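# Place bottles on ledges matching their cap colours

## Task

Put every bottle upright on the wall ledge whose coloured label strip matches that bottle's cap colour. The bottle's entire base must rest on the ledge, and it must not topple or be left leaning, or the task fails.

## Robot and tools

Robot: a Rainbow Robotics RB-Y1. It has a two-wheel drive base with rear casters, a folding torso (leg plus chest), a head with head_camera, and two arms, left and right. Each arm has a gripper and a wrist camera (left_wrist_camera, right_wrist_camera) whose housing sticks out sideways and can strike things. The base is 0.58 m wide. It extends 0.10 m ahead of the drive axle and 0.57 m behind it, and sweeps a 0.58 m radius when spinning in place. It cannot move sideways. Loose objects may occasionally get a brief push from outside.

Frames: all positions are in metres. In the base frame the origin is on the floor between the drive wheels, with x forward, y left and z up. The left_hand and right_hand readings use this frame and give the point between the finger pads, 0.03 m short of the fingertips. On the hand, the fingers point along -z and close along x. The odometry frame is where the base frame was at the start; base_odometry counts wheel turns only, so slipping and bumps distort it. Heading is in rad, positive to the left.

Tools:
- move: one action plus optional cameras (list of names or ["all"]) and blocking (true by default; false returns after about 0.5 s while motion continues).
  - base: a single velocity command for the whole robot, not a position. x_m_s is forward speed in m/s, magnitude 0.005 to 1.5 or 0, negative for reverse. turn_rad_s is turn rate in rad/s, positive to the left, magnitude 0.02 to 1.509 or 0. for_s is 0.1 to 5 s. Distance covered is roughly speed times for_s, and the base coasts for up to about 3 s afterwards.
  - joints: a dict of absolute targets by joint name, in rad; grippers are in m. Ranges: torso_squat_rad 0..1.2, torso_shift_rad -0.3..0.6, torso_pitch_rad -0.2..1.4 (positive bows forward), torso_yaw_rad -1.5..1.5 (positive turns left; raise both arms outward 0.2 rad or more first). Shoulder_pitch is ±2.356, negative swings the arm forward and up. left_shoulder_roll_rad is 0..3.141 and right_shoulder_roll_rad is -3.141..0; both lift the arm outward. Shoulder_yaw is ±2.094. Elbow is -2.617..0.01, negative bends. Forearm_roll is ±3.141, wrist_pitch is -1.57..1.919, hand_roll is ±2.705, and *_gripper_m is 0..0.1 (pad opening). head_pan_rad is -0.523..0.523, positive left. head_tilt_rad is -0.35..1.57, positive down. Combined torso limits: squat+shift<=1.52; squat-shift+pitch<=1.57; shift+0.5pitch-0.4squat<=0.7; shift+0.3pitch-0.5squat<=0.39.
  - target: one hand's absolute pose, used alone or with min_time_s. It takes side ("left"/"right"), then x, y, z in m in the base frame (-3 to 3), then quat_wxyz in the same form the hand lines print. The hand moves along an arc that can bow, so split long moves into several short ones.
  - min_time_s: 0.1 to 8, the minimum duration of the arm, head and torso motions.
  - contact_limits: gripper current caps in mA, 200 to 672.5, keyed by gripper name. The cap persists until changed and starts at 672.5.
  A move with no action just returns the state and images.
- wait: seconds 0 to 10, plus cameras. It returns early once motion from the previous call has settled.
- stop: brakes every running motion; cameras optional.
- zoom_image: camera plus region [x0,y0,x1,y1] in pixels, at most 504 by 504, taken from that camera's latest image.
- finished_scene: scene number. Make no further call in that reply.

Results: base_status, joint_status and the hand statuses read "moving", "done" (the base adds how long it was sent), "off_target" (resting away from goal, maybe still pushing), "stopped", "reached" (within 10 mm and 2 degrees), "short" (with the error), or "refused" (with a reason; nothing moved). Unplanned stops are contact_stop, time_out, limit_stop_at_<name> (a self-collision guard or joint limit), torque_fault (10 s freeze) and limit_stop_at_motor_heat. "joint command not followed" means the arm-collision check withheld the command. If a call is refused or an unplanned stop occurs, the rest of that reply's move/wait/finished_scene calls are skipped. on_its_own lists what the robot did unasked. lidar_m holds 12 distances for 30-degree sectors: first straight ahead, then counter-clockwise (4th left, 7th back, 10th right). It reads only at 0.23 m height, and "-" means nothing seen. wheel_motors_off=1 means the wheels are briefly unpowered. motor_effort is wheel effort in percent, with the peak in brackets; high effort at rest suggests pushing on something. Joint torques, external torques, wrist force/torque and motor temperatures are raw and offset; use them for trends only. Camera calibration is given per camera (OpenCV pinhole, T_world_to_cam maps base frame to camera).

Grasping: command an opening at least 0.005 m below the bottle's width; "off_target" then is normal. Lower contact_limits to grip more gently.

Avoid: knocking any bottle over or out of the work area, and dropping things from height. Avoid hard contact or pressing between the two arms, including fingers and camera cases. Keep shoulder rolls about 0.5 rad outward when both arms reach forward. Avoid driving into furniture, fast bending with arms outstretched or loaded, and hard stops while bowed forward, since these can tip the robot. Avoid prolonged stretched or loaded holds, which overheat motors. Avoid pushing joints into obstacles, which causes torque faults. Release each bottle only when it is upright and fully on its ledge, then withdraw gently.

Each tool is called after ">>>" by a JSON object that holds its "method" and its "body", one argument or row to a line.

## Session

>>> {"method": "move", "body": {
  "cameras": ["head_camera"]
}}

Scene clock: 0.00 s.
Joint torques (N m): no reading
External joint torques (N m): no reading
Motor temperatures (°C): left_arm=[33 38 32 38 34 42 39] | right_arm=[33 35 34 34 35 33 43]
Wrist force (N): no reading
Wrist torque (N m): no reading
Wrist force, peak (N): no reading
base_odometry: x=+0.000 y=+0.000 heading=+0.000
lidar_m: 2.14 2.15 3.00 2.97 2.80 2.08 1.67 1.74 2.46 2.87 2.88 2.89
base_status: not commanded
joint_positions: torso_squat_rad=+0.350 torso_shift_rad=+0.000 torso_pitch_rad=+0.000 torso_yaw_rad=+0.000 left_shoulder_pitch_rad=+0.030 left_shoulder_roll_rad=+0.006 left_shoulder_yaw_rad=+0.025 left_elbow_rad=-0.263 left_forearm_roll_rad=-0.030 left_wrist_pitch_rad=-0.019 left_hand_roll_rad=+0.030 left_gripper_m=+0.100 right_shoulder_pitch_rad=-0.002 right_shoulder_roll_rad=-0.038 right_shoulder_yaw_rad=+0.026 right_elbow_rad=-0.118 right_forearm_roll_rad=-0.036 right_wrist_pitch_rad=-0.015 right_hand_roll_rad=+0.033 right_gripper_m=+0.100 head_pan_rad=+0.000 head_tilt_rad=+0.400
joint_status: not commanded
wheel_motors_off: 0
motor_effort: left_wheel=+2 right_wheel=-1
chest: x=-0.2280 y=-0.0002 z=+1.2475 quat_wxyz=(+1.000, +0.000, +0.000, +0.000) (m; base frame)
left_hand: x=-0.1174 y=+0.2290 z=+0.5716 quat_wxyz=(+0.992, +0.006, -0.127, +0.017) (m; base frame)
right_hand: x=-0.1661 y=-0.2472 z=+0.5655 quat_wxyz=(+0.998, -0.018, -0.067, +0.013) (m; base frame)
pictures: head_camera
camera_calibration:
head_camera: T_world_to_cam=[[-0.02668, -0.99933, 0.02511, -0.03736], [-0.35559, -0.01399, -0.93454, 1.33801], [0.93426, -0.03386, -0.35497, 0.64934]] pos_world=[-0.13187, 0.00337, 1.48186]

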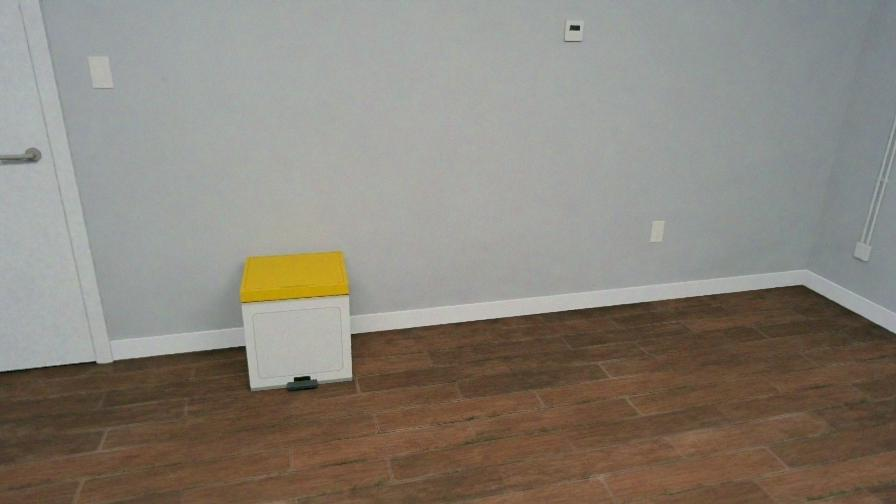

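>>> {"method": "move", "body": {
  "joints": {"head_pan_rad": -0.523, "head_tilt_rad": 0.25},
  "min_time_s": 0.3,
  "cameras": ["head_camera"]
}}

Scene clock: 0.90 s.
Joint torques (N m): left_arm=[-2.55 1.22 -0.67 -1.51 -0.12 -0.86 0.27] | right_arm=[-1.07 -1.83 0.24 0.39 0.12 -0.15 0.27]
External joint torques (N m): left_arm=[-0.29 0.79 -0.7 -0.11 -0.13 -0.24 0.29] | right_arm=[0.43 -0.31 0.31 0.4 0.09 0.17 0.26]
Wrist force (N): left_arm=[-0.9 1.1 -5.1] | right_arm=[2.4 -0.8 -5.5]
Wrist torque (N m): left_arm=[-0.22 0.00 -0.03] | right_arm=[0.08 0.05 -0.19]
Wrist force, peak (N): left_arm=[-0.6 1.2 -5.3] | right_arm=[2.8 -1.4 -6.1]
move: done
base_odometry: x=+0.000 y=+0.000 heading=+0.000
lidar_m: 2.14 2.15 3.00 2.97 2.80 2.06 1.67 1.75 2.46 2.87 2.87 2.89
base_status: not commanded
joint_positions: torso_squat_rad=+0.350 torso_shift_rad=+0.000 torso_pitch_rad=+0.000 torso_yaw_rad=+0.000 left_shoulder_pitch_rad=+0.030 left_shoulder_roll_rad=+0.006 left_shoulder_yaw_rad=+0.025 left_elbow_rad=-0.263 left_forearm_roll_rad=-0.030 left_wrist_pitch_rad=-0.019 left_hand_roll_rad=+0.030 left_gripper_m=+0.100 right_shoulder_pitch_rad=-0.002 right_shoulder_roll_rad=-0.038 right_shoulder_yaw_rad=+0.026 right_elbow_rad=-0.118 right_forearm_roll_rad=-0.036 right_wrist_pitch_rad=-0.015 right_hand_roll_rad=+0.033 right_gripper_m=+0.100 head_pan_rad=-0.522 head_tilt_rad=+0.250
joint_status: all done
wheel_motors_off: 0
motor_effort: left_wheel=+1(2) right_wheel=+0(2)
chest: x=-0.2280 y=-0.0002 z=+1.2475 quat_wxyz=(+1.000, +0.000, +0.000, +0.000)
left_hand: x=-0.1174 y=+0.2290 z=+0.5716 quat_wxyz=(+0.992, +0.006, -0.127, +0.017)
right_hand: x=-0.1661 y=-0.2472 z=+0.5655 quat_wxyz=(+0.998, -0.018, -0.067, +0.013)
head_camera: T_world_to_cam=[[-0.52455, -0.85112, 0.02102, -0.13399], [-0.19105, 0.09362, -0.97711, 1.43358], [0.82967, -0.51655, -0.21172, 0.42024]] pos_world=[-0.14505, -0.03117, 1.49255]

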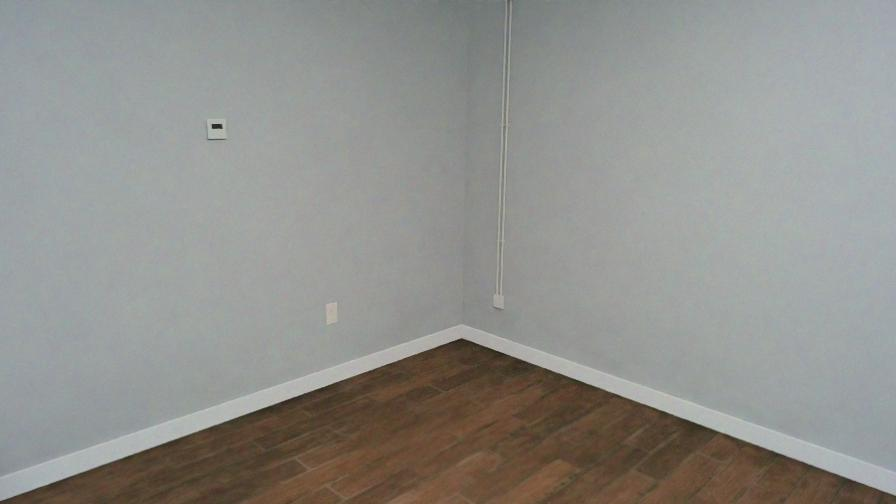

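>>> {"method": "move", "body": {
  "joints": {"head_pan_rad": 0.523, "head_tilt_rad": 0.25},
  "min_time_s": 0.4,
  "base": {"turn_rad_s": 0.6, "for_s": 1.1},
  "cameras": ["head_camera"]
}}

Scene clock: 4.23 s.
Joint torques (N m): left_arm=[-2.26 1.48 -0.72 -1.55 -0.1 -0.7 0.22] | right_arm=[-1.07 -1.63 0.8 0.49 -0.07 -0.13 0.02]
External joint torques (N m): left_arm=[0.01 1.05 -0.75 -0.15 -0.11 -0.09 0.24] | right_arm=[0.42 -0.11 0.86 0.5 -0.1 0.19 0.02]
Wrist force (N): left_arm=[-0.6 1.4 -5.2] | right_arm=[2.1 -1.8 -5.7]
Wrist torque (N m): left_arm=[-0.26 0.03 -0.03] | right_arm=[0.23 -0.02 -0.18]
Wrist force, peak (N): left_arm=[-0.7 1.2 -5.4] | right_arm=[3.0 -1.8 -5.8]
move: done
base_odometry: x=+0.000 y=+0.000 heading=+0.605
lidar_m: 2.57 3.18 2.97 2.80 2.06 1.67 1.74 2.59 2.88 2.89 2.79 2.14
base_status: done (sent for 1.1 of 1.1 s)
joint_positions: torso_squat_rad=+0.350 torso_shift_rad=+0.000 torso_pitch_rad=+0.000 torso_yaw_rad=+0.000 left_shoulder_pitch_rad=+0.030 left_shoulder_roll_rad=+0.006 left_shoulder_yaw_rad=+0.025 left_elbow_rad=-0.263 left_forearm_roll_rad=-0.030 left_wrist_pitch_rad=-0.019 left_hand_roll_rad=+0.030 left_gripper_m=+0.100 right_shoulder_pitch_rad=-0.002 right_shoulder_roll_rad=-0.038 right_shoulder_yaw_rad=+0.026 right_elbow_rad=-0.118 right_forearm_roll_rad=-0.036 right_wrist_pitch_rad=-0.015 right_hand_roll_rad=+0.033 right_gripper_m=+0.100 head_pan_rad=+0.523 head_tilt_rad=+0.250
joint_status: all done
wheel_motors_off: 0
motor_effort: left_wheel=+0(26) right_wheel=+2(22)
chest: x=-0.2280 y=-0.0002 z=+1.2475 quat_wxyz=(+1.000, +0.000, +0.000, +0.000)
left_hand: x=-0.1174 y=+0.2289 z=+0.5717 quat_wxyz=(+0.992, +0.006, -0.127, +0.017)
right_hand: x=-0.1661 y=-0.2472 z=+0.5655 quat_wxyz=(+0.998, -0.018, -0.067, +0.013)
head_camera: T_world_to_cam=[[0.47285, -0.88089, 0.02096, 0.07152], [-0.17627, -0.11788, -0.97726, 1.43671], [0.86333, 0.45841, -0.21101, 0.42655]] pos_world=[-0.14882, 0.03683, 1.49255]

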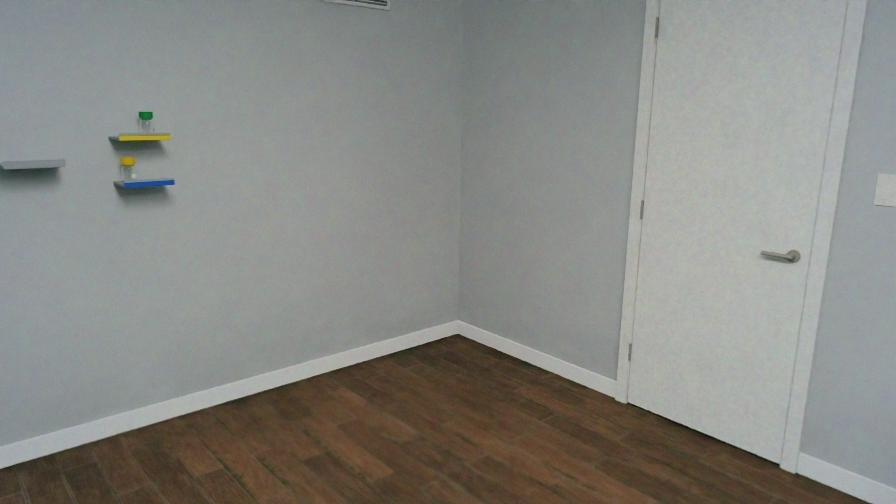

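>>> {"method": "move", "body": {
  "base": {"turn_rad_s": 0.9, "for_s": 1.52},
  "joints": {"head_pan_rad": 0.0, "head_tilt_rad": 0.2, "left_shoulder_pitch_rad": 0.43, "left_shoulder_roll_rad": 0.862, "left_shoulder_yaw_rad": 0.226, "left_elbow_rad": -2.6, "left_forearm_roll_rad": 0.008, "left_wrist_pitch_rad": 0.651, "left_hand_roll_rad": -0.671, "right_shoulder_pitch_rad": 0.414, "right_shoulder_roll_rad": -0.806, "right_shoulder_yaw_rad": -0.241, "right_elbow_rad": -2.6, "right_forearm_roll_rad": -0.078, "right_wrist_pitch_rad": 0.652, "right_hand_roll_rad": 0.772},
  "cameras": ["head_camera"]
}}

>>> {"method": "zoom_image", "body": {
  "camera": "head_camera",
  "region": [300, 60, 700, 280]
}}

Scene clock: 9.67 s.
Joint torques (N m): left_arm=[-4.7 9.52 7.63 -6.35 -0.92 -1.52 0.47] | right_arm=[-2.85 -9.46 -6.88 -5.6 0.88 -1.35 -0.28]
External joint torques (N m): left_arm=[-0.38 0.6 0.37 -0.27 -0.07 -0.26 0.45] | right_arm=[1.04 -0.13 -0.02 0.47 -0.05 0.03 -0.27]
Wrist force (N): left_arm=[1.0 -4.9 0.9] | right_arm=[2.4 3.8 0.1]
Wrist torque (N m): left_arm=[0.17 0.12 0.02] | right_arm=[-0.19 0.03 -0.25]
Wrist force, peak (N): left_arm=[-2.4 -2.2 -5.0] | right_arm=[3.8 0.0 -5.4]
move: done
base_odometry: x=+0.000 y=+0.000 heading=+1.780
lidar_m: 2.97 2.80 1.79 1.66 1.74 2.85 2.87 2.96 2.68 2.14 2.63 3.11
base_status: done (sent for 1.53 of 1.53 s)
joint_positions: torso_squat_rad=+0.350 torso_shift_rad=+0.000 torso_pitch_rad=+0.000 torso_yaw_rad=+0.000 left_shoulder_pitch_rad=+0.430 left_shoulder_roll_rad=+0.862 left_shoulder_yaw_rad=+0.226 left_elbow_rad=-2.600 left_forearm_roll_rad=+0.008 left_wrist_pitch_rad=+0.651 left_hand_roll_rad=-0.671 left_gripper_m=+0.100 right_shoulder_pitch_rad=+0.414 right_shoulder_roll_rad=-0.806 right_shoulder_yaw_rad=-0.241 right_elbow_rad=-2.600 right_forearm_roll_rad=-0.078 right_wrist_pitch_rad=+0.652 right_hand_roll_rad=+0.772 right_gripper_m=+0.100 head_pan_rad=+0.000 head_tilt_rad=+0.200
joint_status: all done
wheel_motors_off: 0
motor_effort: left_wheel=+0(22) right_wheel=+4(24)
chest: x=-0.2281 y=-0.0003 z=+1.2475 quat_wxyz=(+1.000, +0.000, +0.000, +0.000)
left_hand: x=+0.1527 y=+0.3262 z=+1.2449 quat_wxyz=(+0.498, +0.500, -0.502, -0.501)
right_hand: x=+0.1529 y=-0.3262 z=+1.2449 quat_wxyz=(+0.497, -0.499, -0.504, +0.500)
head_camera: T_world_to_cam=[[-0.03123, -0.99933, 0.01933, -0.03002], [-0.16275, -0.01399, -0.98657, 1.45309], [0.98617, -0.03396, -0.1622, 0.38106]] pos_world=[-0.14024, 0.00327, 1.49596]

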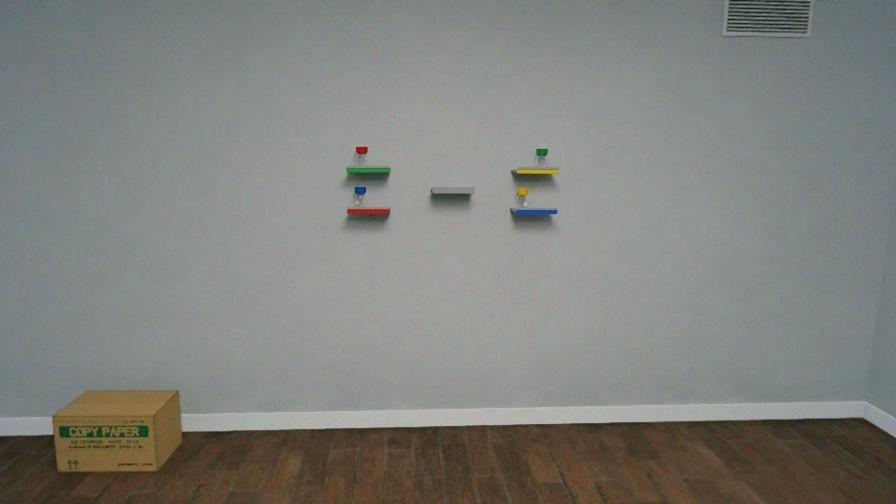

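Scaled by 1.260 from the camera's image (finer frame: 1280x720).

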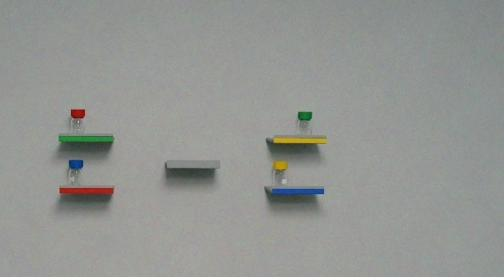

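>>> {"method": "move", "body": {
  "base": {"x_m_s": 0.9, "turn_rad_s": 0.02, "for_s": 2.47},
  "joints": {"torso_yaw_rad": 0.35, "head_pan_rad": -0.35, "head_tilt_rad": 0.35, "left_shoulder_pitch_rad": -0.936, "left_shoulder_roll_rad": 0.372, "left_shoulder_yaw_rad": -0.039, "left_elbow_rad": -1.856, "left_forearm_roll_rad": -0.005, "left_wrist_pitch_rad": 1.221, "left_hand_roll_rad": -1.174, "right_shoulder_pitch_rad": 1.403, "right_shoulder_roll_rad": -1.695, "right_shoulder_yaw_rad": -1.128, "right_elbow_rad": -1.059, "right_forearm_roll_rad": -0.407, "right_wrist_pitch_rad": -0.429, "right_hand_roll_rad": 0.051},
  "min_time_s": 2.5,
  "cameras": ["head_camera", "left_wrist_camera", "right_wrist_camera"]
}}

>>> {"method": "move", "body": {
  "contact_limits": {"right_gripper_m": 400, "left_gripper_m": 400},
  "cameras": []
}}

Scene clock: 19.70 s.
Joint torques (N m): left_arm=[-21.55 6.72 3.12 -5.69 -0.81 -2.06 0.08] | right_arm=[-2.22 -2.79 -9.52 3.75 -0.89 0.21 -0.16]
External joint torques (N m): left_arm=[-0.73 0.21 -1.39 0.16 -0.12 -0.19 0.07] | right_arm=[2.09 -0.12 0.31 0.11 -0.03 0.31 -0.16]
Wrist force (N): left_arm=[0.9 -5.1 1.0] | right_arm=[3.2 4.1 0.7]
Wrist torque (N m): left_arm=[0.20 0.09 0.04] | right_arm=[-0.22 0.12 -0.07]
Wrist force, peak (N): left_arm=[0.4 -5.7 1.1] | right_arm=[3.9 4.8 1.4]
move: done
base_odometry: x=-0.543 y=+2.152 heading=+1.829
lidar_m: 0.77 0.80 1.11 1.57 1.79 2.69 5.08 3.04 2.64 2.57 1.07 0.79
base_status: done (sent for 2.47 of 2.47 s)
joint_positions: torso_squat_rad=+0.350 torso_shift_rad=+0.000 torso_pitch_rad=+0.000 torso_yaw_rad=+0.350 left_shoulder_pitch_rad=-0.936 left_shoulder_roll_rad=+0.372 left_shoulder_yaw_rad=-0.039 left_elbow_rad=-1.856 left_forearm_roll_rad=-0.005 left_wrist_pitch_rad=+1.221 left_hand_roll_rad=-1.174 left_gripper_m=+0.100 right_shoulder_pitch_rad=+1.403 right_shoulder_roll_rad=-1.695 right_shoulder_yaw_rad=-1.128 right_elbow_rad=-1.059 right_forearm_roll_rad=-0.407 right_wrist_pitch_rad=-0.429 right_hand_roll_rad=+0.051 right_gripper_m=+0.100 head_pan_rad=-0.350 head_tilt_rad=+0.350
joint_status: all done
wheel_motors_off: 0
motor_effort: left_wheel=-2(36) right_wheel=-2(32)
chest: x=-0.2280 y=-0.0002 z=+1.2475 quat_wxyz=(+0.985, +0.000, +0.000, +0.174)
left_hand: x=+0.2614 y=+0.3737 z=+1.4115 quat_wxyz=(+0.579, +0.580, -0.406, -0.405)
right_hand: x=+0.3603 y=-0.5996 z=+1.4100 quat_wxyz=(+0.499, -0.500, -0.500, +0.500)
head_camera: T_world_to_cam=[[-0.02799, -0.99933, 0.02378, -0.02823], [-0.30838, -0.01399, -0.95116, 1.37146], [0.95085, -0.03396, -0.30778, 0.58596]] pos_world=[-0.13502, 0.01087, 1.48549]
left_wrist_camera: T_world_to_cam=[[0.30905, -0.95104, -0.00456, 0.28003], [-0.44506, -0.14038, -0.88443, 1.44452], [0.84048, 0.27536, -0.46665, 0.41034]] pos_world=[0.21147, 0.35612, 1.47034]
right_wrist_camera: T_world_to_cam=[[-0.01667, -0.99852, 0.05171, -0.67042], [-0.49493, -0.03669, -0.86816, 1.4074], [0.86877, -0.04007, -0.49358, 0.43103]] pos_world=[0.31091, -0.60052, 1.46926]

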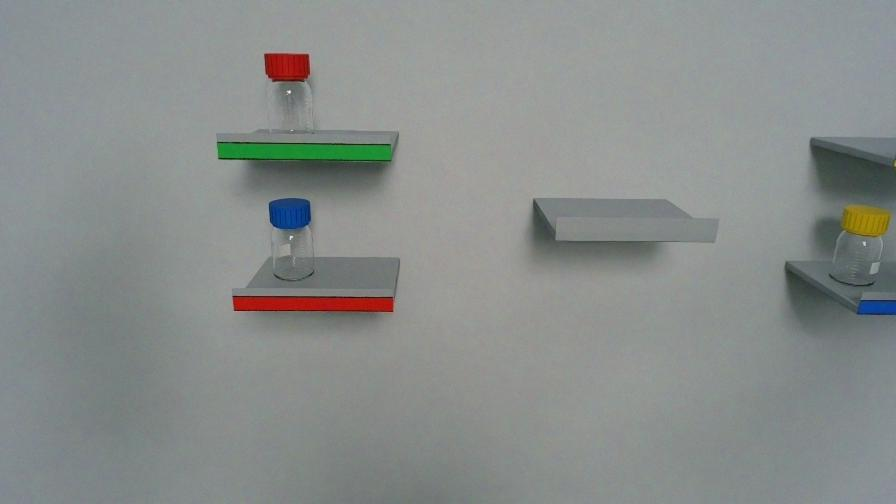

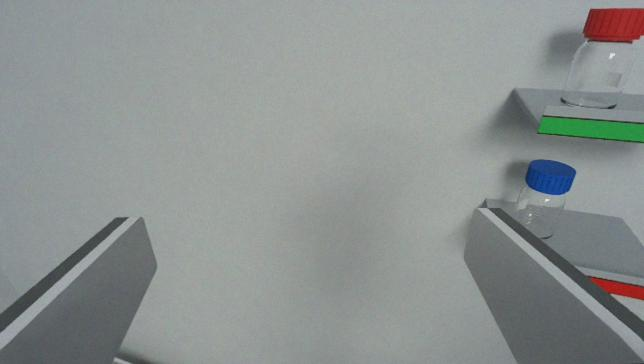

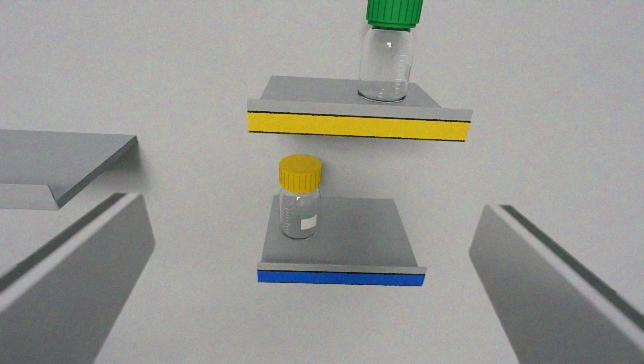

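Scene clock: 20.00 s.
Joint torques (N m): left_arm=[-21.62 6.81 3.11 -5.79 -0.86 -1.98 0.19] | right_arm=[-2.56 -2.54 -9.01 3.56 -0.81 0 -0.11]
External joint torques (N m): left_arm=[-0.8 0.3 -1.4 0.06 -0.16 -0.11 0.18] | right_arm=[1.75 0.13 0.81 -0.09 0.05 0.1 -0.1]
Wrist force (N): left_arm=[0.7 -5.3 0.8] | right_arm=[3.3 4.5 0.4]
Wrist torque (N m): left_arm=[0.19 0.08 0.03] | right_arm=[-0.25 0.09 -0.05]
Wrist force, peak (N): left_arm=[1.1 -5.3 0.9] | right_arm=[3.7 4.5 1.3]
base_odometry: x=-0.543 y=+2.152 heading=+1.829
lidar_m: 0.76 0.80 1.11 1.57 1.79 2.68 5.08 3.03 2.65 2.57 1.08 0.79
base_status: not commanded
joint_positions: torso_squat_rad=+0.350 torso_shift_rad=+0.000 torso_pitch_rad=+0.000 torso_yaw_rad=+0.350 left_shoulder_pitch_rad=-0.936 left_shoulder_roll_rad=+0.372 left_shoulder_yaw_rad=-0.039 left_elbow_rad=-1.856 left_forearm_roll_rad=-0.005 left_wrist_pitch_rad=+1.221 left_hand_roll_rad=-1.174 left_gripper_m=+0.100 right_shoulder_pitch_rad=+1.403 right_shoulder_roll_rad=-1.695 right_shoulder_yaw_rad=-1.128 right_elbow_rad=-1.059 right_forearm_roll_rad=-0.407 right_wrist_pitch_rad=-0.429 right_hand_roll_rad=+0.051 right_gripper_m=+0.100 head_pan_rad=-0.350 head_tilt_rad=+0.350
joint_status: not commanded
wheel_motors_off: 0
motor_effort: left_wheel=-2(2) right_wheel=-2(3)
contact_limits: left_gripper_m 400 mA; right_gripper_m 400 mA
chest: x=-0.2280 y=-0.0002 z=+1.2475 quat_wxyz=(+0.985, +0.000, +0.000, +0.174)
left_hand: x=+0.2614 y=+0.3737 z=+1.4115 quat_wxyz=(+0.579, +0.580, -0.406, -0.405)
right_hand: x=+0.3603 y=-0.5996 z=+1.4100 quat_wxyz=(+0.499, -0.500, -0.500, +0.500)

>>> {"method": "move", "body": {
  "target": {"side": "left", "x": 0.33, "y": 0.1735, "z": 1.426, "quat_wxyz": [0.5, 0.5, -0.5, -0.5]},
  "min_time_s": 1.0,
  "cameras": ["left_wrist_camera"]
}}

>>> {"method": "move", "body": {
  "target": {"side": "right", "x": 0.33, "y": -0.672, "z": 1.426, "quat_wxyz": [0.5495, -0.5495, -0.445, 0.445]},
  "min_time_s": 1.0,
  "cameras": ["right_wrist_camera", "left_wrist_camera"]
}}

Scene clock: 23.00 s.
Joint torques (N m): left_arm=[-22.07 5.64 4.4 -5.63 -0.94 -1.8 0.57] | right_arm=[-2.66 -2.45 -9.36 3.44 -0.83 0.04 -0.06]
External joint torques (N m): left_arm=[-0.37 1.2 -0.83 0.84 -0.23 0.03 0.55] | right_arm=[1.65 0.21 0.46 -0.21 0.03 0.14 -0.05]
Wrist force (N): left_arm=[0.8 -5.0 0.7] | right_arm=[3.5 4.3 1.1]
Wrist torque (N m): left_arm=[0.17 0.09 -0.09] | right_arm=[-0.22 0.12 -0.12]
Wrist force, peak (N): left_arm=[0.6 -5.4 1.1] | right_arm=[3.4 5.6 0.1]
move: done
base_odometry: x=-0.543 y=+2.152 heading=+1.829
lidar_m: 0.76 0.80 1.11 1.56 1.78 2.68 5.08 3.03 2.63 2.57 1.08 0.79
base_status: not commanded
joint_positions: torso_squat_rad=+0.350 torso_shift_rad=+0.000 torso_pitch_rad=+0.000 torso_yaw_rad=+0.350 left_shoulder_pitch_rad=-1.174 left_shoulder_roll_rad=+0.141 left_shoulder_yaw_rad=-0.225 left_elbow_rad=-1.598 left_forearm_roll_rad=+0.041 left_wrist_pitch_rad=+1.083 left_hand_roll_rad=-1.126 left_gripper_m=+0.100 right_shoulder_pitch_rad=+1.403 right_shoulder_roll_rad=-1.695 right_shoulder_yaw_rad=-1.128 right_elbow_rad=-1.059 right_forearm_roll_rad=-0.407 right_wrist_pitch_rad=-0.429 right_hand_roll_rad=+0.051 right_gripper_m=+0.100 head_pan_rad=-0.350 head_tilt_rad=+0.350
joint_status: all done
wheel_motors_off: 0
motor_effort: left_wheel=-2(3) right_wheel=-2(4)
contact_limits: left_gripper_m 400 mA; right_gripper_m 400 mA
chest: x=-0.2280 y=-0.0002 z=+1.2475 quat_wxyz=(+0.985, +0.000, +0.000, +0.174)
left_hand: x=+0.3297 y=+0.1734 z=+1.4263 quat_wxyz=(+0.500, +0.500, -0.500, -0.500)
left_hand_status: reached (checked arc that bows 12 mm and turns the hand up to 20 deg, planned for 1.0 s): 0 mm and 0.0 deg off.
right_hand: x=+0.3603 y=-0.5996 z=+1.4100 quat_wxyz=(+0.499, -0.500, -0.500, +0.500)
left_wrist_camera: T_world_to_cam=[[-0.03629, -0.99933, -0.00518, 0.19162], [-0.4662, 0.02152, -0.88442, 1.43867], [0.88393, -0.02968, -0.46667, 0.45357]] pos_world=[0.27674, 0.174, 1.48504]

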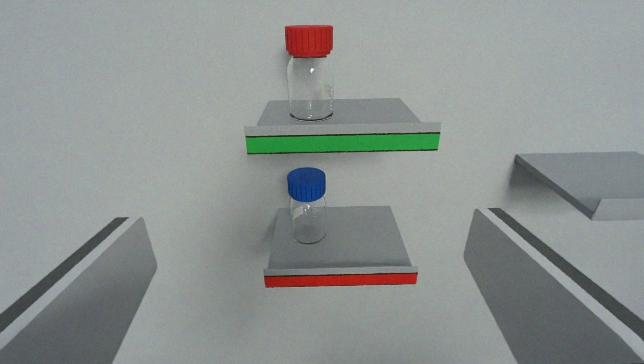

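Scene clock: 24.33 s.
Joint torques (N m): left_arm=[-22.06 5.08 4.09 -5.87 -0.8 -1.86 0.48] | right_arm=[-1.26 0.14 -9.45 3.64 -0.82 0.31 -0.06]
External joint torques (N m): left_arm=[-0.36 0.64 -1.14 0.6 -0.09 -0.03 0.46] | right_arm=[1.65 0.52 -0.21 -0.2 -0.11 0.19 -0.06]
Wrist force (N): left_arm=[0.9 -5.2 0.8] | right_arm=[2.9 4.8 1.0]
Wrist torque (N m): left_arm=[0.19 0.10 -0.11] | right_arm=[-0.30 0.08 -0.08]
Wrist force, peak (N): left_arm=[0.9 -5.4 1.2] | right_arm=[3.6 5.3 0.8]
move: done
base_odometry: x=-0.543 y=+2.152 heading=+1.829
lidar_m: 0.76 0.79 1.11 1.57 1.79 2.69 5.08 3.04 2.64 2.57 1.07 0.79
base_status: not commanded
joint_positions: torso_squat_rad=+0.350 torso_shift_rad=+0.000 torso_pitch_rad=+0.000 torso_yaw_rad=+0.350 left_shoulder_pitch_rad=-1.174 left_shoulder_roll_rad=+0.141 left_shoulder_yaw_rad=-0.225 left_elbow_rad=-1.598 left_forearm_roll_rad=+0.041 left_wrist_pitch_rad=+1.083 left_hand_roll_rad=-1.126 left_gripper_m=+0.100 right_shoulder_pitch_rad=+1.515 right_shoulder_roll_rad=-1.670 right_shoulder_yaw_rad=-1.222 right_elbow_rad=-0.970 right_forearm_roll_rad=-0.325 right_wrist_pitch_rad=-0.334 right_hand_roll_rad=-0.059 right_gripper_m=+0.100 head_pan_rad=-0.350 head_tilt_rad=+0.350
joint_status: all done
wheel_motors_off: 0
motor_effort: left_wheel=-2(2) right_wheel=-2(4)
contact_limits: left_gripper_m 400 mA; right_gripper_m 400 mA
chest: x=-0.2280 y=-0.0002 z=+1.2475 quat_wxyz=(+0.985, +0.000, +0.000, +0.174)
left_hand: x=+0.3297 y=+0.1734 z=+1.4263 quat_wxyz=(+0.500, +0.500, -0.500, -0.500)
right_hand: x=+0.3301 y=-0.6719 z=+1.4259 quat_wxyz=(+0.549, -0.550, -0.445, +0.445)
right_hand_status: reached (checked arc that bows 3 mm and turns the hand up to 12 deg, planned for 1.0 s): 0 mm and 0.0 deg off.
pictures: left_wrist_camera, right_wrist_camera
left_wrist_camera: T_world_to_cam=[[-0.03625, -0.99933, -0.0051, 0.19148], [-0.46628, 0.02142, -0.88438, 1.43865], [0.88389, -0.02968, -0.46675, 0.4537]] pos_world=[0.27674, 0.174, 1.48504]
right_wrist_camera: T_world_to_cam=[[-0.22423, -0.97318, 0.05141, -0.65798], [-0.49247, 0.06763, -0.86769, 1.47227], [0.84095, -0.21988, -0.49443, 0.35181]] pos_world=[0.28166, -0.66255, 1.48526]

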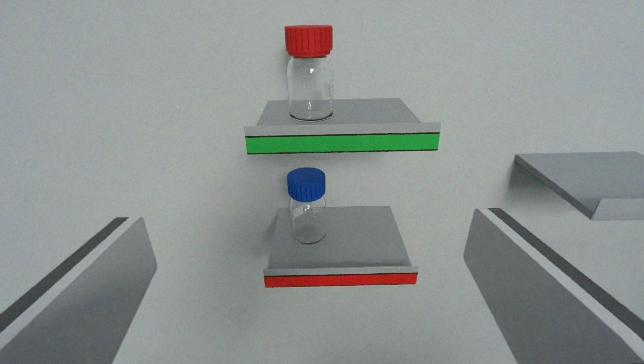

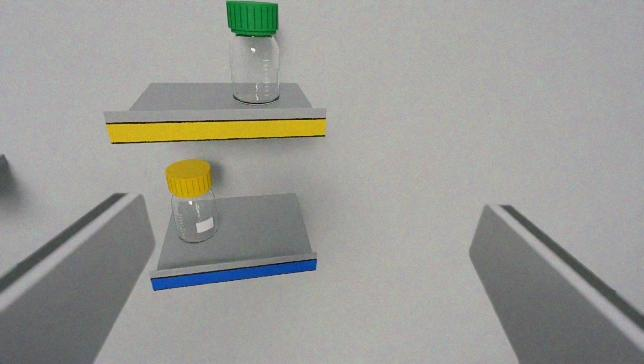

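>>> {"method": "move", "body": {
  "target": {"side": "right", "x": 0.33, "y": -0.679, "z": 1.43, "quat_wxyz": [0.5495, -0.5495, -0.445, 0.445]},
  "min_time_s": 0.4,
  "cameras": []
}}

>>> {"method": "move", "body": {
  "base": {"x_m_s": 0.3, "for_s": 1.13},
  "cameras": ["left_wrist_camera", "right_wrist_camera"]
}}

Scene clock: 26.40 s.
Joint torques (N m): left_arm=[-22.23 5.45 4.71 -6.15 -0.85 -1.89 0.47] | right_arm=[-1.54 -0.02 -6.26 4 -0.67 0.1 -0.08]
External joint torques (N m): left_arm=[-0.53 1 -0.52 0.32 -0.14 -0.06 0.46] | right_arm=[1.49 0.08 2.57 0.03 0.11 -0.06 -0.07]
Wrist force (N): left_arm=[0.7 -5.0 0.9] | right_arm=[3.4 4.3 1.2]
Wrist torque (N m): left_arm=[0.16 0.08 -0.09] | right_arm=[-0.24 0.14 -0.13]
Wrist force, peak (N): left_arm=[1.0 -5.3 1.0] | right_arm=[4.1 4.7 0.6]
move: done
base_odometry: x=-0.543 y=+2.152 heading=+1.829
lidar_m: 0.76 0.80 1.10 1.57 1.79 2.68 5.07 3.04 2.64 2.57 1.08 0.79
base_status: not commanded
joint_positions: torso_squat_rad=+0.350 torso_shift_rad=+0.000 torso_pitch_rad=+0.000 torso_yaw_rad=+0.350 left_shoulder_pitch_rad=-1.174 left_shoulder_roll_rad=+0.141 left_shoulder_yaw_rad=-0.225 left_elbow_rad=-1.598 left_forearm_roll_rad=+0.041 left_wrist_pitch_rad=+1.083 left_hand_roll_rad=-1.126 left_gripper_m=+0.100 right_shoulder_pitch_rad=+1.525 right_shoulder_roll_rad=-1.694 right_shoulder_yaw_rad=-1.218 right_elbow_rad=-0.909 right_forearm_roll_rad=-0.324 right_wrist_pitch_rad=-0.372 right_hand_roll_rad=-0.078 right_gripper_m=+0.100 head_pan_rad=-0.350 head_tilt_rad=+0.350
joint_status: all done
wheel_motors_off: 0
motor_effort: left_wheel=-2(2) right_wheel=-3(3)
contact_limits: left_gripper_m 400 mA; right_gripper_m 400 mA
chest: x=-0.2280 y=-0.0002 z=+1.2475 quat_wxyz=(+0.985, +0.000, +0.000, +0.174)
left_hand: x=+0.3297 y=+0.1734 z=+1.4263 quat_wxyz=(+0.500, +0.500, -0.500, -0.500)
right_hand: x=+0.3296 y=-0.6784 z=+1.4303 quat_wxyz=(+0.549, -0.551, -0.445, +0.444)
right_hand_status: reached (checked arc that bows 1 mm and turns the hand up to 0 deg, planned for 0.4 s): 1 mm and 0.2 deg off.

Scene clock: 28.63 s.
Joint torques (N m): left_arm=[-22.18 5.44 4.25 -6.25 -0.81 -1.9 0.4] | right_arm=[-0.87 -0.16 -6.28 3.92 -0.72 0.12 -0.26]
External joint torques (N m): left_arm=[-0.48 1 -0.98 0.22 -0.09 -0.07 0.38] | right_arm=[2.17 -0.1 2.55 -0.06 0.06 -0.04 -0.25]
Wrist force (N): left_arm=[0.8 -4.7 1.2] | right_arm=[3.6 4.2 0.6]
Wrist torque (N m): left_arm=[0.13 0.09 -0.10] | right_arm=[-0.25 0.15 -0.13]
Wrist force, peak (N): left_arm=[0.7 -5.4 0.7] | right_arm=[3.6 4.7 1.8]
move: done
base_odometry: x=-0.630 y=+2.481 heading=+1.829
lidar_m: 0.42 0.45 0.62 1.09 1.91 2.49 5.42 3.19 2.67 1.60 0.60 0.44
base_status: done (sent for 1.13 of 1.13 s)
joint_positions: torso_squat_rad=+0.350 torso_shift_rad=+0.000 torso_pitch_rad=+0.000 torso_yaw_rad=+0.350 left_shoulder_pitch_rad=-1.174 left_shoulder_roll_rad=+0.141 left_shoulder_yaw_rad=-0.225 left_elbow_rad=-1.598 left_forearm_roll_rad=+0.041 left_wrist_pitch_rad=+1.083 left_hand_roll_rad=-1.126 left_gripper_m=+0.100 right_shoulder_pitch_rad=+1.525 right_shoulder_roll_rad=-1.694 right_shoulder_yaw_rad=-1.218 right_elbow_rad=-0.909 right_forearm_roll_rad=-0.324 right_wrist_pitch_rad=-0.372 right_hand_roll_rad=-0.078 right_gripper_m=+0.100 head_pan_rad=-0.350 head_tilt_rad=+0.350
joint_status: not commanded
wheel_motors_off: 0
motor_effort: left_wheel=-1(25) right_wheel=-1(19)
contact_limits: left_gripper_m 400 mA; right_gripper_m 400 mA
chest: x=-0.2280 y=-0.0002 z=+1.2475 quat_wxyz=(+0.985, +0.000, +0.000, +0.174)
left_hand: x=+0.3298 y=+0.1734 z=+1.4262 quat_wxyz=(+0.500, +0.500, -0.500, -0.500)
right_hand: x=+0.3298 y=-0.6784 z=+1.4302 quat_wxyz=(+0.549, -0.551, -0.445, +0.444)
left_wrist_camera: T_world_to_cam=[[-0.03616, -0.99933, -0.00513, 0.19151], [-0.46641, 0.02142, -0.88431, 1.43854], [0.88383, -0.02958, -0.46687, 0.45374]] pos_world=[0.27684, 0.174, 1.48494]
right_wrist_camera: T_world_to_cam=[[-0.22639, -0.97266, 0.05169, -0.66389], [-0.49106, 0.06814, -0.86845, 1.47731], [0.84119, -0.22199, -0.49307, 0.34938]] pos_world=[0.28125, -0.66885, 1.48956]

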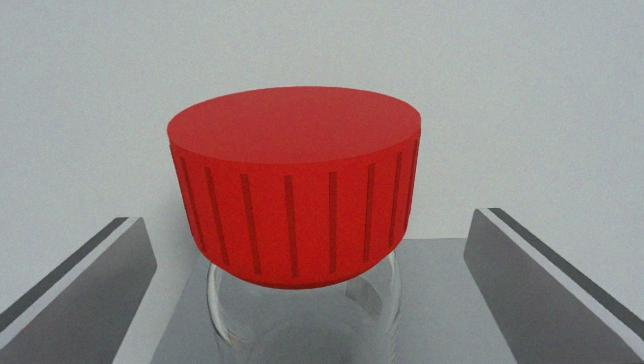

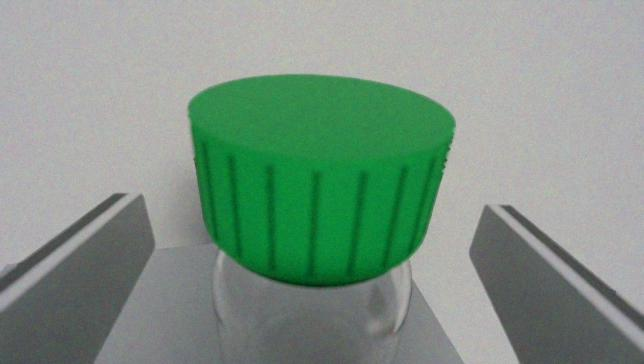

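>>> {"method": "move", "body": {
  "joints": {"left_gripper_m": 0.045, "right_gripper_m": 0.045},
  "cameras": []
}}

>>> {"method": "move", "body": {
  "target": {"side": "left", "x": 0.33, "y": 0.1735, "z": 1.463, "quat_wxyz": [0.5, 0.5, -0.5, -0.5]},
  "min_time_s": 0.6,
  "cameras": []
}}

>>> {"method": "move", "body": {
  "target": {"side": "right", "x": 0.33, "y": -0.679, "z": 1.467, "quat_wxyz": [0.5495, -0.5495, -0.445, 0.445]},
  "min_time_s": 0.6,
  "cameras": ["left_wrist_camera", "right_wrist_camera"]
}}

>>> {"method": "move", "body": {
  "base": {"x_m_s": -0.3, "for_s": 1.0},
  "cameras": ["head_camera"]
}}

Scene clock: 31.97 s.
Joint torques (N m): left_arm=[-22.2 5.68 4.42 -6.31 -0.71 -1.9 0.58] | right_arm=[-1.7 0.28 -6.6 3.82 -0.57 0.28 -0.07]
External joint torques (N m): left_arm=[-0.5 1.24 -0.81 0.16 0.01 -0.07 0.57] | right_arm=[1.34 0.34 2.23 -0.16 0.22 0.13 -0.06]
Wrist force (N): left_arm=[0.8 -4.9 1.1] | right_arm=[3.9 3.5 1.2]
Wrist torque (N m): left_arm=[0.19 0.11 -0.11] | right_arm=[-0.18 0.10 -0.18]
Wrist force, peak (N): left_arm=[0.9 -5.4 1.2] | right_arm=[3.9 4.8 1.2]
move: off_target
base_odometry: x=-0.630 y=+2.481 heading=+1.829
lidar_m: 0.42 0.44 0.62 1.09 1.92 2.48 5.42 3.20 2.66 1.60 0.61 0.44
base_status: not commanded
joint_positions: torso_squat_rad=+0.350 torso_shift_rad=+0.000 torso_pitch_rad=+0.000 torso_yaw_rad=+0.350 left_shoulder_pitch_rad=-1.174 left_shoulder_roll_rad=+0.141 left_shoulder_yaw_rad=-0.225 left_elbow_rad=-1.598 left_forearm_roll_rad=+0.041 left_wrist_pitch_rad=+1.083 left_hand_roll_rad=-1.126 left_gripper_m=+0.055 right_shoulder_pitch_rad=+1.525 right_shoulder_roll_rad=-1.694 right_shoulder_yaw_rad=-1.218 right_elbow_rad=-0.909 right_forearm_roll_rad=-0.324 right_wrist_pitch_rad=-0.372 right_hand_roll_rad=-0.078 right_gripper_m=+0.055 head_pan_rad=-0.350 head_tilt_rad=+0.350
joint_status: left_gripper_m off_target (ended at +0.055, target +0.045); right_gripper_m off_target (ended at +0.055, target +0.045)
wheel_motors_off: 0
motor_effort: left_wheel=-1(1) right_wheel=-1(2)
contact_limits: left_gripper_m 400 mA; right_gripper_m 400 mA
chest: x=-0.2280 y=-0.0002 z=+1.2475 quat_wxyz=(+0.985, +0.000, +0.000, +0.174)
left_hand: x=+0.3297 y=+0.1735 z=+1.4262 quat_wxyz=(+0.500, +0.500, -0.500, -0.500)
right_hand: x=+0.3298 y=-0.6784 z=+1.4302 quat_wxyz=(+0.549, -0.551, -0.445, +0.444)

Scene clock: 32.90 s.
Joint torques (N m): left_arm=[-23.04 7.23 6.09 -5.97 -0.8 -2.19 0.02] | right_arm=[-1.33 0.06 -6.62 4.14 -0.86 0.12 -0.15]
External joint torques (N m): left_arm=[-1.05 1.67 0.92 0.07 -0.1 -0.34 0.01] | right_arm=[1.71 0.12 2.21 0.16 -0.08 -0.03 -0.14]
Wrist force (N): left_arm=[1.0 -6.7 0.7] | right_arm=[3.7 4.2 1.2]
Wrist torque (N m): left_arm=[0.15 0.10 0.04] | right_arm=[-0.32 0.10 -0.13]
Wrist force, peak (N): left_arm=[0.7 -7.3 0.7] | right_arm=[3.5 4.6 1.6]
move: done
base_odometry: x=-0.630 y=+2.481 heading=+1.829
lidar_m: 0.42 0.44 0.62 1.09 1.92 2.49 5.41 3.19 2.66 1.60 0.60 0.44
base_status: not commanded
joint_positions: torso_squat_rad=+0.350 torso_shift_rad=+0.000 torso_pitch_rad=+0.000 torso_yaw_rad=+0.350 left_shoulder_pitch_rad=-1.285 left_shoulder_roll_rad=+0.155 left_shoulder_yaw_rad=-0.185 left_elbow_rad=-1.536 left_forearm_roll_rad=+0.085 left_wrist_pitch_rad=+1.126 left_hand_roll_rad=-1.143 left_gripper_m=+0.055 right_shoulder_pitch_rad=+1.525 right_shoulder_roll_rad=-1.694 right_shoulder_yaw_rad=-1.218 right_elbow_rad=-0.909 right_forearm_roll_rad=-0.324 right_wrist_pitch_rad=-0.372 right_hand_roll_rad=-0.078 right_gripper_m=+0.055 head_pan_rad=-0.350 head_tilt_rad=+0.350
joint_status: all done
wheel_motors_off: 0
motor_effort: left_wheel=-1(1) right_wheel=-1(2)
contact_limits: left_gripper_m 400 mA; right_gripper_m 400 mA
chest: x=-0.2280 y=-0.0002 z=+1.2475 quat_wxyz=(+0.985, +0.000, +0.000, +0.174)
left_hand: x=+0.3297 y=+0.1733 z=+1.4630 quat_wxyz=(+0.500, +0.500, -0.500, -0.500)
left_hand_status: reached (checked arc that bows 3 mm and turns the hand up to 1 deg, planned for 0.6 s): 0 mm and 0.0 deg off.
right_hand: x=+0.3298 y=-0.6784 z=+1.4302 quat_wxyz=(+0.549, -0.551, -0.445, +0.444)

Scene clock: 34.00 s.
Joint torques (N m): left_arm=[-23.19 7.65 6.09 -6.17 -0.86 -2.33 0.12] | right_arm=[-2.02 5.33 -7.93 4.11 -1.28 0.86 0.22]
External joint torques (N m): left_arm=[-1.2 2.08 0.92 -0.12 -0.15 -0.49 0.11] | right_arm=[1.46 0.32 0.09 0.26 -0.36 0.28 0.23]
Wrist force (N): left_arm=[1.1 -6.6 1.0] | right_arm=[3.6 5.9 0.9]
Wrist torque (N m): left_arm=[0.15 0.11 0.03] | right_arm=[-0.21 0.17 -0.02]
Wrist force, peak (N): left_arm=[1.2 -6.8 0.5] | right_arm=[4.7 6.6 0.6]
move: done
base_odometry: x=-0.630 y=+2.481 heading=+1.829
lidar_m: 0.42 0.44 0.62 1.09 1.92 2.48 5.42 3.19 2.66 1.61 0.59 0.44
base_status: not commanded
joint_positions: torso_squat_rad=+0.350 torso_shift_rad=+0.000 torso_pitch_rad=+0.000 torso_yaw_rad=+0.350 left_shoulder_pitch_rad=-1.285 left_shoulder_roll_rad=+0.155 left_shoulder_yaw_rad=-0.185 left_elbow_rad=-1.536 left_forearm_roll_rad=+0.085 left_wrist_pitch_rad=+1.126 left_hand_roll_rad=-1.143 left_gripper_m=+0.055 right_shoulder_pitch_rad=+1.714 right_shoulder_roll_rad=-1.738 right_shoulder_yaw_rad=-1.456 right_elbow_rad=-0.789 right_forearm_roll_rad=-0.122 right_wrist_pitch_rad=-0.443 right_hand_roll_rad=-0.299 right_gripper_m=+0.055 head_pan_rad=-0.350 head_tilt_rad=+0.350
joint_status: all done
wheel_motors_off: 0
motor_effort: left_wheel=+0(1) right_wheel=-2(3)
contact_limits: left_gripper_m 400 mA; right_gripper_m 400 mA
chest: x=-0.2279 y=-0.0002 z=+1.2475 quat_wxyz=(+0.985, +0.000, +0.000, +0.174)
left_hand: x=+0.3298 y=+0.1733 z=+1.4630 quat_wxyz=(+0.500, +0.500, -0.500, -0.500)
right_hand: x=+0.3301 y=-0.6790 z=+1.4667 quat_wxyz=(+0.549, -0.550, -0.446, +0.445)
right_hand_status: reached (checked arc that bows 2 mm and turns the hand up to 1 deg, planned for 0.6 s): 0 mm and 0.2 deg off.
left_wrist_camera: T_world_to_cam=[[-0.03616, -0.99933, -0.00513, 0.19159], [-0.4666, 0.02142, -0.88421, 1.47098], [0.88373, -0.02958, -0.46707, 0.47125]] pos_world=[0.27684, 0.1739, 1.52174]
right_wrist_camera: T_world_to_cam=[[-0.22379, -0.97327, 0.05153, -0.66739], [-0.49064, 0.06682, -0.8688, 1.50859], [0.84214, -0.21971, -0.49248, 0.36735]] pos_world=[0.28146, -0.66965, 1.52596]

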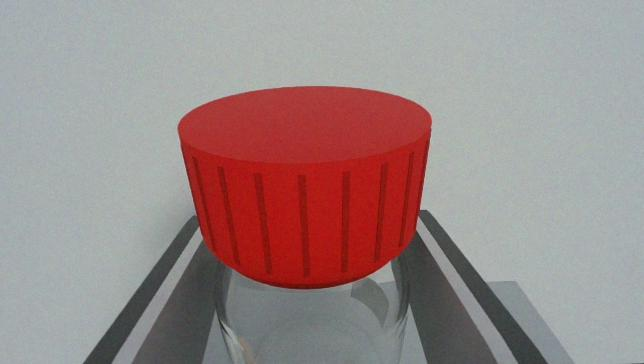

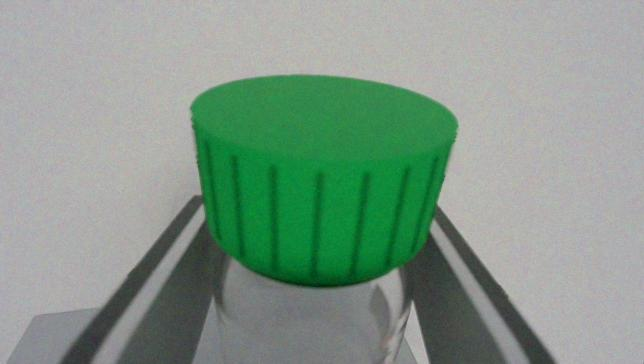

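Scene clock: 36.23 s.
Joint torques (N m): left_arm=[-23.59 7.06 6.06 -6.52 -0.84 -2.22 0.11] | right_arm=[-2.32 5.05 -8.17 3.84 -1.19 0.48 0.11]
External joint torques (N m): left_arm=[-1.6 1.49 0.89 -0.47 -0.13 -0.38 0.1] | right_arm=[1.15 0.05 -0.16 -0.01 -0.28 -0.1 0.12]
Wrist force (N): left_arm=[0.8 -6.4 1.1] | right_arm=[3.2 5.8 0.4]
Wrist torque (N m): left_arm=[0.14 0.09 0.03] | right_arm=[-0.22 0.10 -0.05]
Wrist force, peak (N): left_arm=[1.0 -6.9 0.3] | right_arm=[3.3 7.0 0.8]
move: done
base_odometry: x=-0.553 y=+2.191 heading=+1.830
lidar_m: 0.72 0.75 1.05 1.36 1.80 2.72 5.12 3.03 2.64 2.57 1.02 0.75
base_status: done (sent for 1 of 1 s)
joint_positions: torso_squat_rad=+0.350 torso_shift_rad=+0.000 torso_pitch_rad=+0.000 torso_yaw_rad=+0.350 left_shoulder_pitch_rad=-1.285 left_shoulder_roll_rad=+0.155 left_shoulder_yaw_rad=-0.185 left_elbow_rad=-1.536 left_forearm_roll_rad=+0.085 left_wrist_pitch_rad=+1.126 left_hand_roll_rad=-1.143 left_gripper_m=+0.055 right_shoulder_pitch_rad=+1.714 right_shoulder_roll_rad=-1.738 right_shoulder_yaw_rad=-1.456 right_elbow_rad=-0.789 right_forearm_roll_rad=-0.122 right_wrist_pitch_rad=-0.443 right_hand_roll_rad=-0.299 right_gripper_m=+0.055 head_pan_rad=-0.350 head_tilt_rad=+0.350
joint_status: not commanded
wheel_motors_off: 0
motor_effort: left_wheel=+3(27) right_wheel=-2(20)
contact_limits: left_gripper_m 400 mA; right_gripper_m 400 mA
chest: x=-0.2280 y=-0.0002 z=+1.2475 quat_wxyz=(+0.985, +0.000, +0.000, +0.174)
left_hand: x=+0.3297 y=+0.1734 z=+1.4630 quat_wxyz=(+0.500, +0.500, -0.500, -0.500)
right_hand: x=+0.3299 y=-0.6791 z=+1.4668 quat_wxyz=(+0.549, -0.550, -0.446, +0.444)
head_camera: T_world_to_cam=[[-0.028, -0.99933, 0.02378, -0.02823], [-0.30829, -0.01399, -0.95119, 1.37151], [0.95088, -0.03396, -0.30769, 0.58583]] pos_world=[-0.13502, 0.01087, 1.48549]

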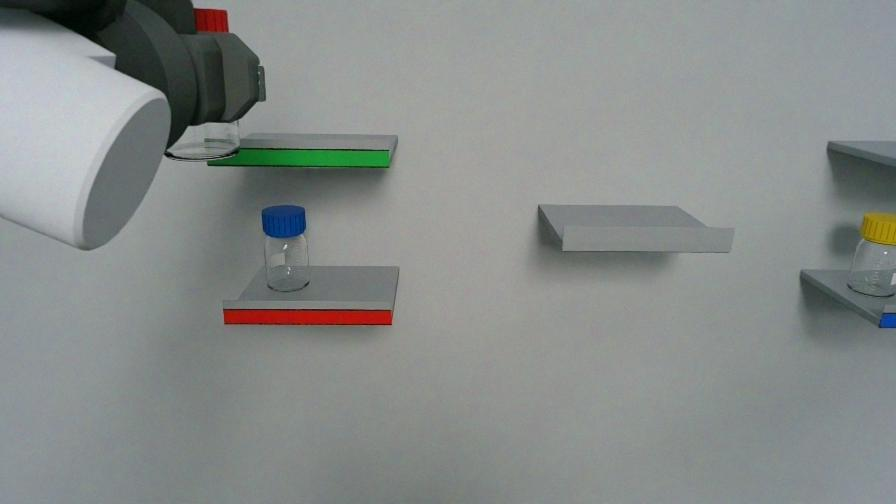

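>>> {"method": "move", "body": {
  "joints": {"left_shoulder_pitch_rad": 0.43, "left_shoulder_roll_rad": 0.862, "left_shoulder_yaw_rad": 0.226, "left_elbow_rad": -2.6, "left_forearm_roll_rad": 0.008, "left_wrist_pitch_rad": 0.651, "left_hand_roll_rad": -0.671, "right_shoulder_pitch_rad": -0.309, "right_shoulder_roll_rad": -1.321, "right_shoulder_yaw_rad": 0.245, "right_elbow_rad": -2.265, "right_forearm_roll_rad": 0.07, "right_wrist_pitch_rad": 1.209, "right_hand_roll_rad": 0.197, "head_pan_rad": 0.0},
  "min_time_s": 1.5,
  "cameras": ["head_camera"]
}}

>>> {"method": "move", "body": {
  "target": {"side": "right", "x": 0.33, "y": 0.14, "z": 1.467, "quat_wxyz": [0.5, -0.5, -0.5, 0.5]},
  "min_time_s": 1.3,
  "cameras": ["head_camera", "right_wrist_camera", "left_wrist_camera"]
}}

Scene clock: 39.43 s.
Joint torques (N m): left_arm=[-5.9 9.99 7.96 -6.85 -1.04 -1.57 -0.04] | right_arm=[-12.81 -16.22 -9.79 -1.52 1.89 -0.74 -0.1]
External joint torques (N m): left_arm=[-1.58 1.06 0.69 -0.77 -0.18 -0.31 -0.05] | right_arm=[-0.5 -2.49 0.68 0.35 0.09 -0.35 -0.09]
Wrist force (N): left_arm=[1.1 -6.9 0.8] | right_arm=[3.0 5.1 0.0]
Wrist torque (N m): left_arm=[0.19 0.14 -0.11] | right_arm=[-0.13 0.09 -0.26]
Wrist force, peak (N): left_arm=[-2.4 -8.9 0.1] | right_arm=[4.3 7.1 1.6]
move: done
base_odometry: x=-0.553 y=+2.191 heading=+1.830
lidar_m: 0.72 0.75 1.05 1.36 1.80 2.72 5.11 3.03 2.64 2.57 1.01 0.75
base_status: not commanded
joint_positions: torso_squat_rad=+0.350 torso_shift_rad=+0.000 torso_pitch_rad=+0.000 torso_yaw_rad=+0.350 left_shoulder_pitch_rad=+0.430 left_shoulder_roll_rad=+0.862 left_shoulder_yaw_rad=+0.226 left_elbow_rad=-2.600 left_forearm_roll_rad=+0.008 left_wrist_pitch_rad=+0.651 left_hand_roll_rad=-0.671 left_gripper_m=+0.055 right_shoulder_pitch_rad=-0.309 right_shoulder_roll_rad=-1.321 right_shoulder_yaw_rad=+0.245 right_elbow_rad=-2.265 right_forearm_roll_rad=+0.070 right_wrist_pitch_rad=+1.209 right_hand_roll_rad=+0.197 right_gripper_m=+0.055 head_pan_rad=+0.000 head_tilt_rad=+0.350
joint_status: all done
wheel_motors_off: 0
motor_effort: left_wheel=+4(4) right_wheel=-4(6)
contact_limits: left_gripper_m 400 mA; right_gripper_m 400 mA
chest: x=-0.2280 y=-0.0002 z=+1.2475 quat_wxyz=(+0.985, +0.000, +0.000, +0.174)
left_hand: x=+0.0177 y=+0.4371 z=+1.2448 quat_wxyz=(+0.577, +0.579, -0.408, -0.406)
right_hand: x=+0.3599 y=-0.1998 z=+1.3094 quat_wxyz=(+0.500, -0.500, -0.499, +0.500)
head_camera: T_world_to_cam=[[0.31648, -0.9483, 0.02381, 0.04278], [-0.28469, -0.11889, -0.95122, 1.3773], [0.90487, 0.29426, -0.3076, 0.57379]] pos_world=[-0.14064, 0.03547, 1.48559]

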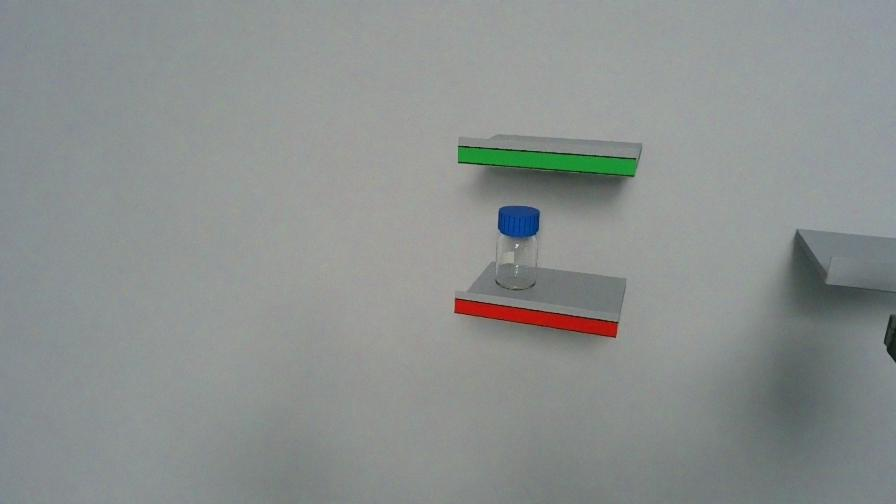

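Scene clock: 41.73 s.
Joint torques (N m): left_arm=[-5.27 9.69 7.75 -6.83 -1.13 -1.6 0.05] | right_arm=[-22 -10.04 -6.42 -2.46 2 -0.96 -0.18]
External joint torques (N m): left_arm=[-0.95 0.77 0.48 -0.74 -0.28 -0.34 0.04] | right_arm=[0.12 -2.05 1.14 0.02 0.3 0.03 -0.17]
Wrist force (N): left_arm=[0.7 -7.2 1.0] | right_arm=[4.3 5.9 1.0]
Wrist torque (N m): left_arm=[0.21 0.09 -0.11] | right_arm=[-0.20 0.17 -0.25]
Wrist force, peak (N): left_arm=[0.7 -7.2 1.0] | right_arm=[2.0 8.1 -0.8]
move: done
base_odometry: x=-0.553 y=+2.191 heading=+1.830
lidar_m: 0.72 0.76 1.05 1.37 1.81 2.71 5.12 3.03 2.64 2.57 1.02 0.74
base_status: not commanded
joint_positions: torso_squat_rad=+0.350 torso_shift_rad=+0.000 torso_pitch_rad=+0.000 torso_yaw_rad=+0.350 left_shoulder_pitch_rad=+0.430 left_shoulder_roll_rad=+0.862 left_shoulder_yaw_rad=+0.226 left_elbow_rad=-2.600 left_forearm_roll_rad=+0.008 left_wrist_pitch_rad=+0.651 left_hand_roll_rad=-0.671 left_gripper_m=+0.055 right_shoulder_pitch_rad=-1.568 right_shoulder_roll_rad=-0.342 right_shoulder_yaw_rad=+0.686 right_elbow_rad=-1.375 right_forearm_roll_rad=+0.183 right_wrist_pitch_rad=+1.680 right_hand_roll_rad=+0.528 right_gripper_m=+0.055 head_pan_rad=+0.000 head_tilt_rad=+0.350
joint_status: all done
wheel_motors_off: 0
motor_effort: left_wheel=+3(4) right_wheel=-4(6)
contact_limits: left_gripper_m 400 mA; right_gripper_m 400 mA
chest: x=-0.2279 y=-0.0002 z=+1.2475 quat_wxyz=(+0.985, +0.000, +0.000, +0.174)
left_hand: x=+0.0178 y=+0.4371 z=+1.2448 quat_wxyz=(+0.577, +0.579, -0.408, -0.406)
right_hand: x=+0.3299 y=+0.1400 z=+1.4669 quat_wxyz=(+0.500, -0.500, -0.500, +0.500)
right_hand_status: reached (checked arc that bows 72 mm and turns the hand up to 11 deg, planned for 1.3 s): 0 mm and 0.0 deg off.
pictures: head_camera, left_wrist_camera, right_wrist_camera
head_camera: T_world_to_cam=[[0.31639, -0.94833, 0.02384, 0.0427], [-0.28479, -0.11892, -0.95118, 1.37727], [0.90487, 0.29416, -0.3077, 0.57385]] pos_world=[-0.14054, 0.03547, 1.48559]
left_wrist_camera: T_world_to_cam=[[0.30367, -0.95276, -0.00525, 0.41658], [-0.44376, -0.13656, -0.88568, 1.19737], [0.84313, 0.27129, -0.46427, 0.51861]] pos_world=[-0.03241, 0.41972, 1.30345]
right_wrist_camera: T_world_to_cam=[[-0.01619, -0.99853, 0.05162, 0.06463], [-0.49635, -0.0368, -0.86734, 1.46819], [0.86797, -0.03966, -0.49502, 0.51749]] pos_world=[0.28061, 0.13908, 1.52626]

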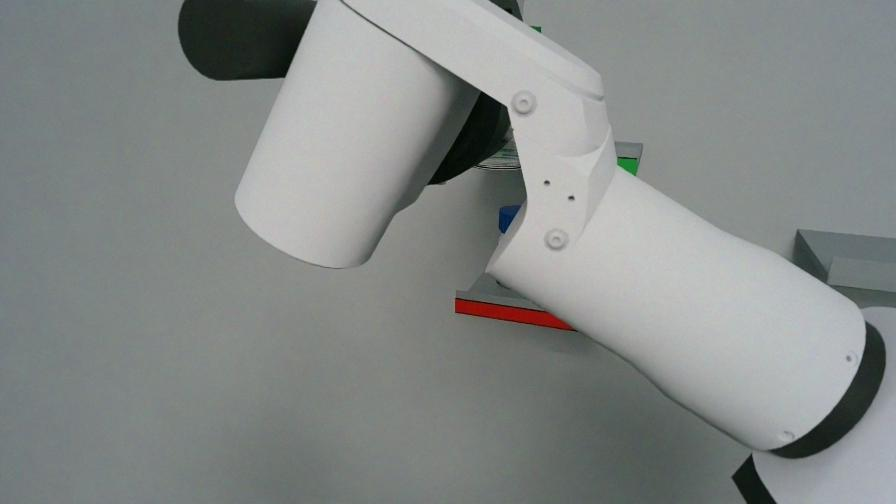

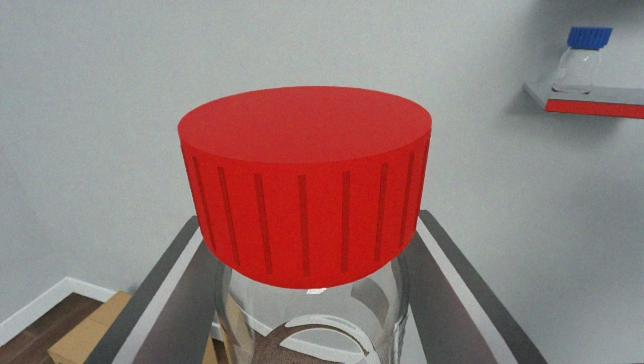

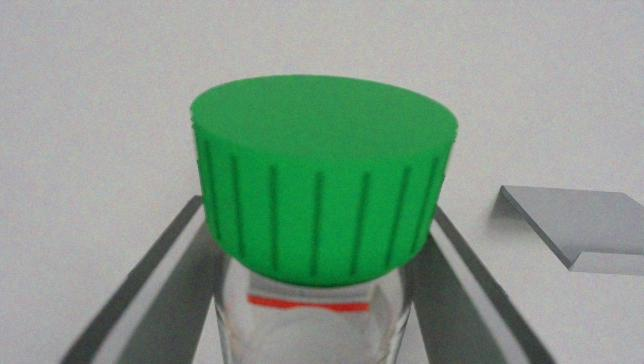

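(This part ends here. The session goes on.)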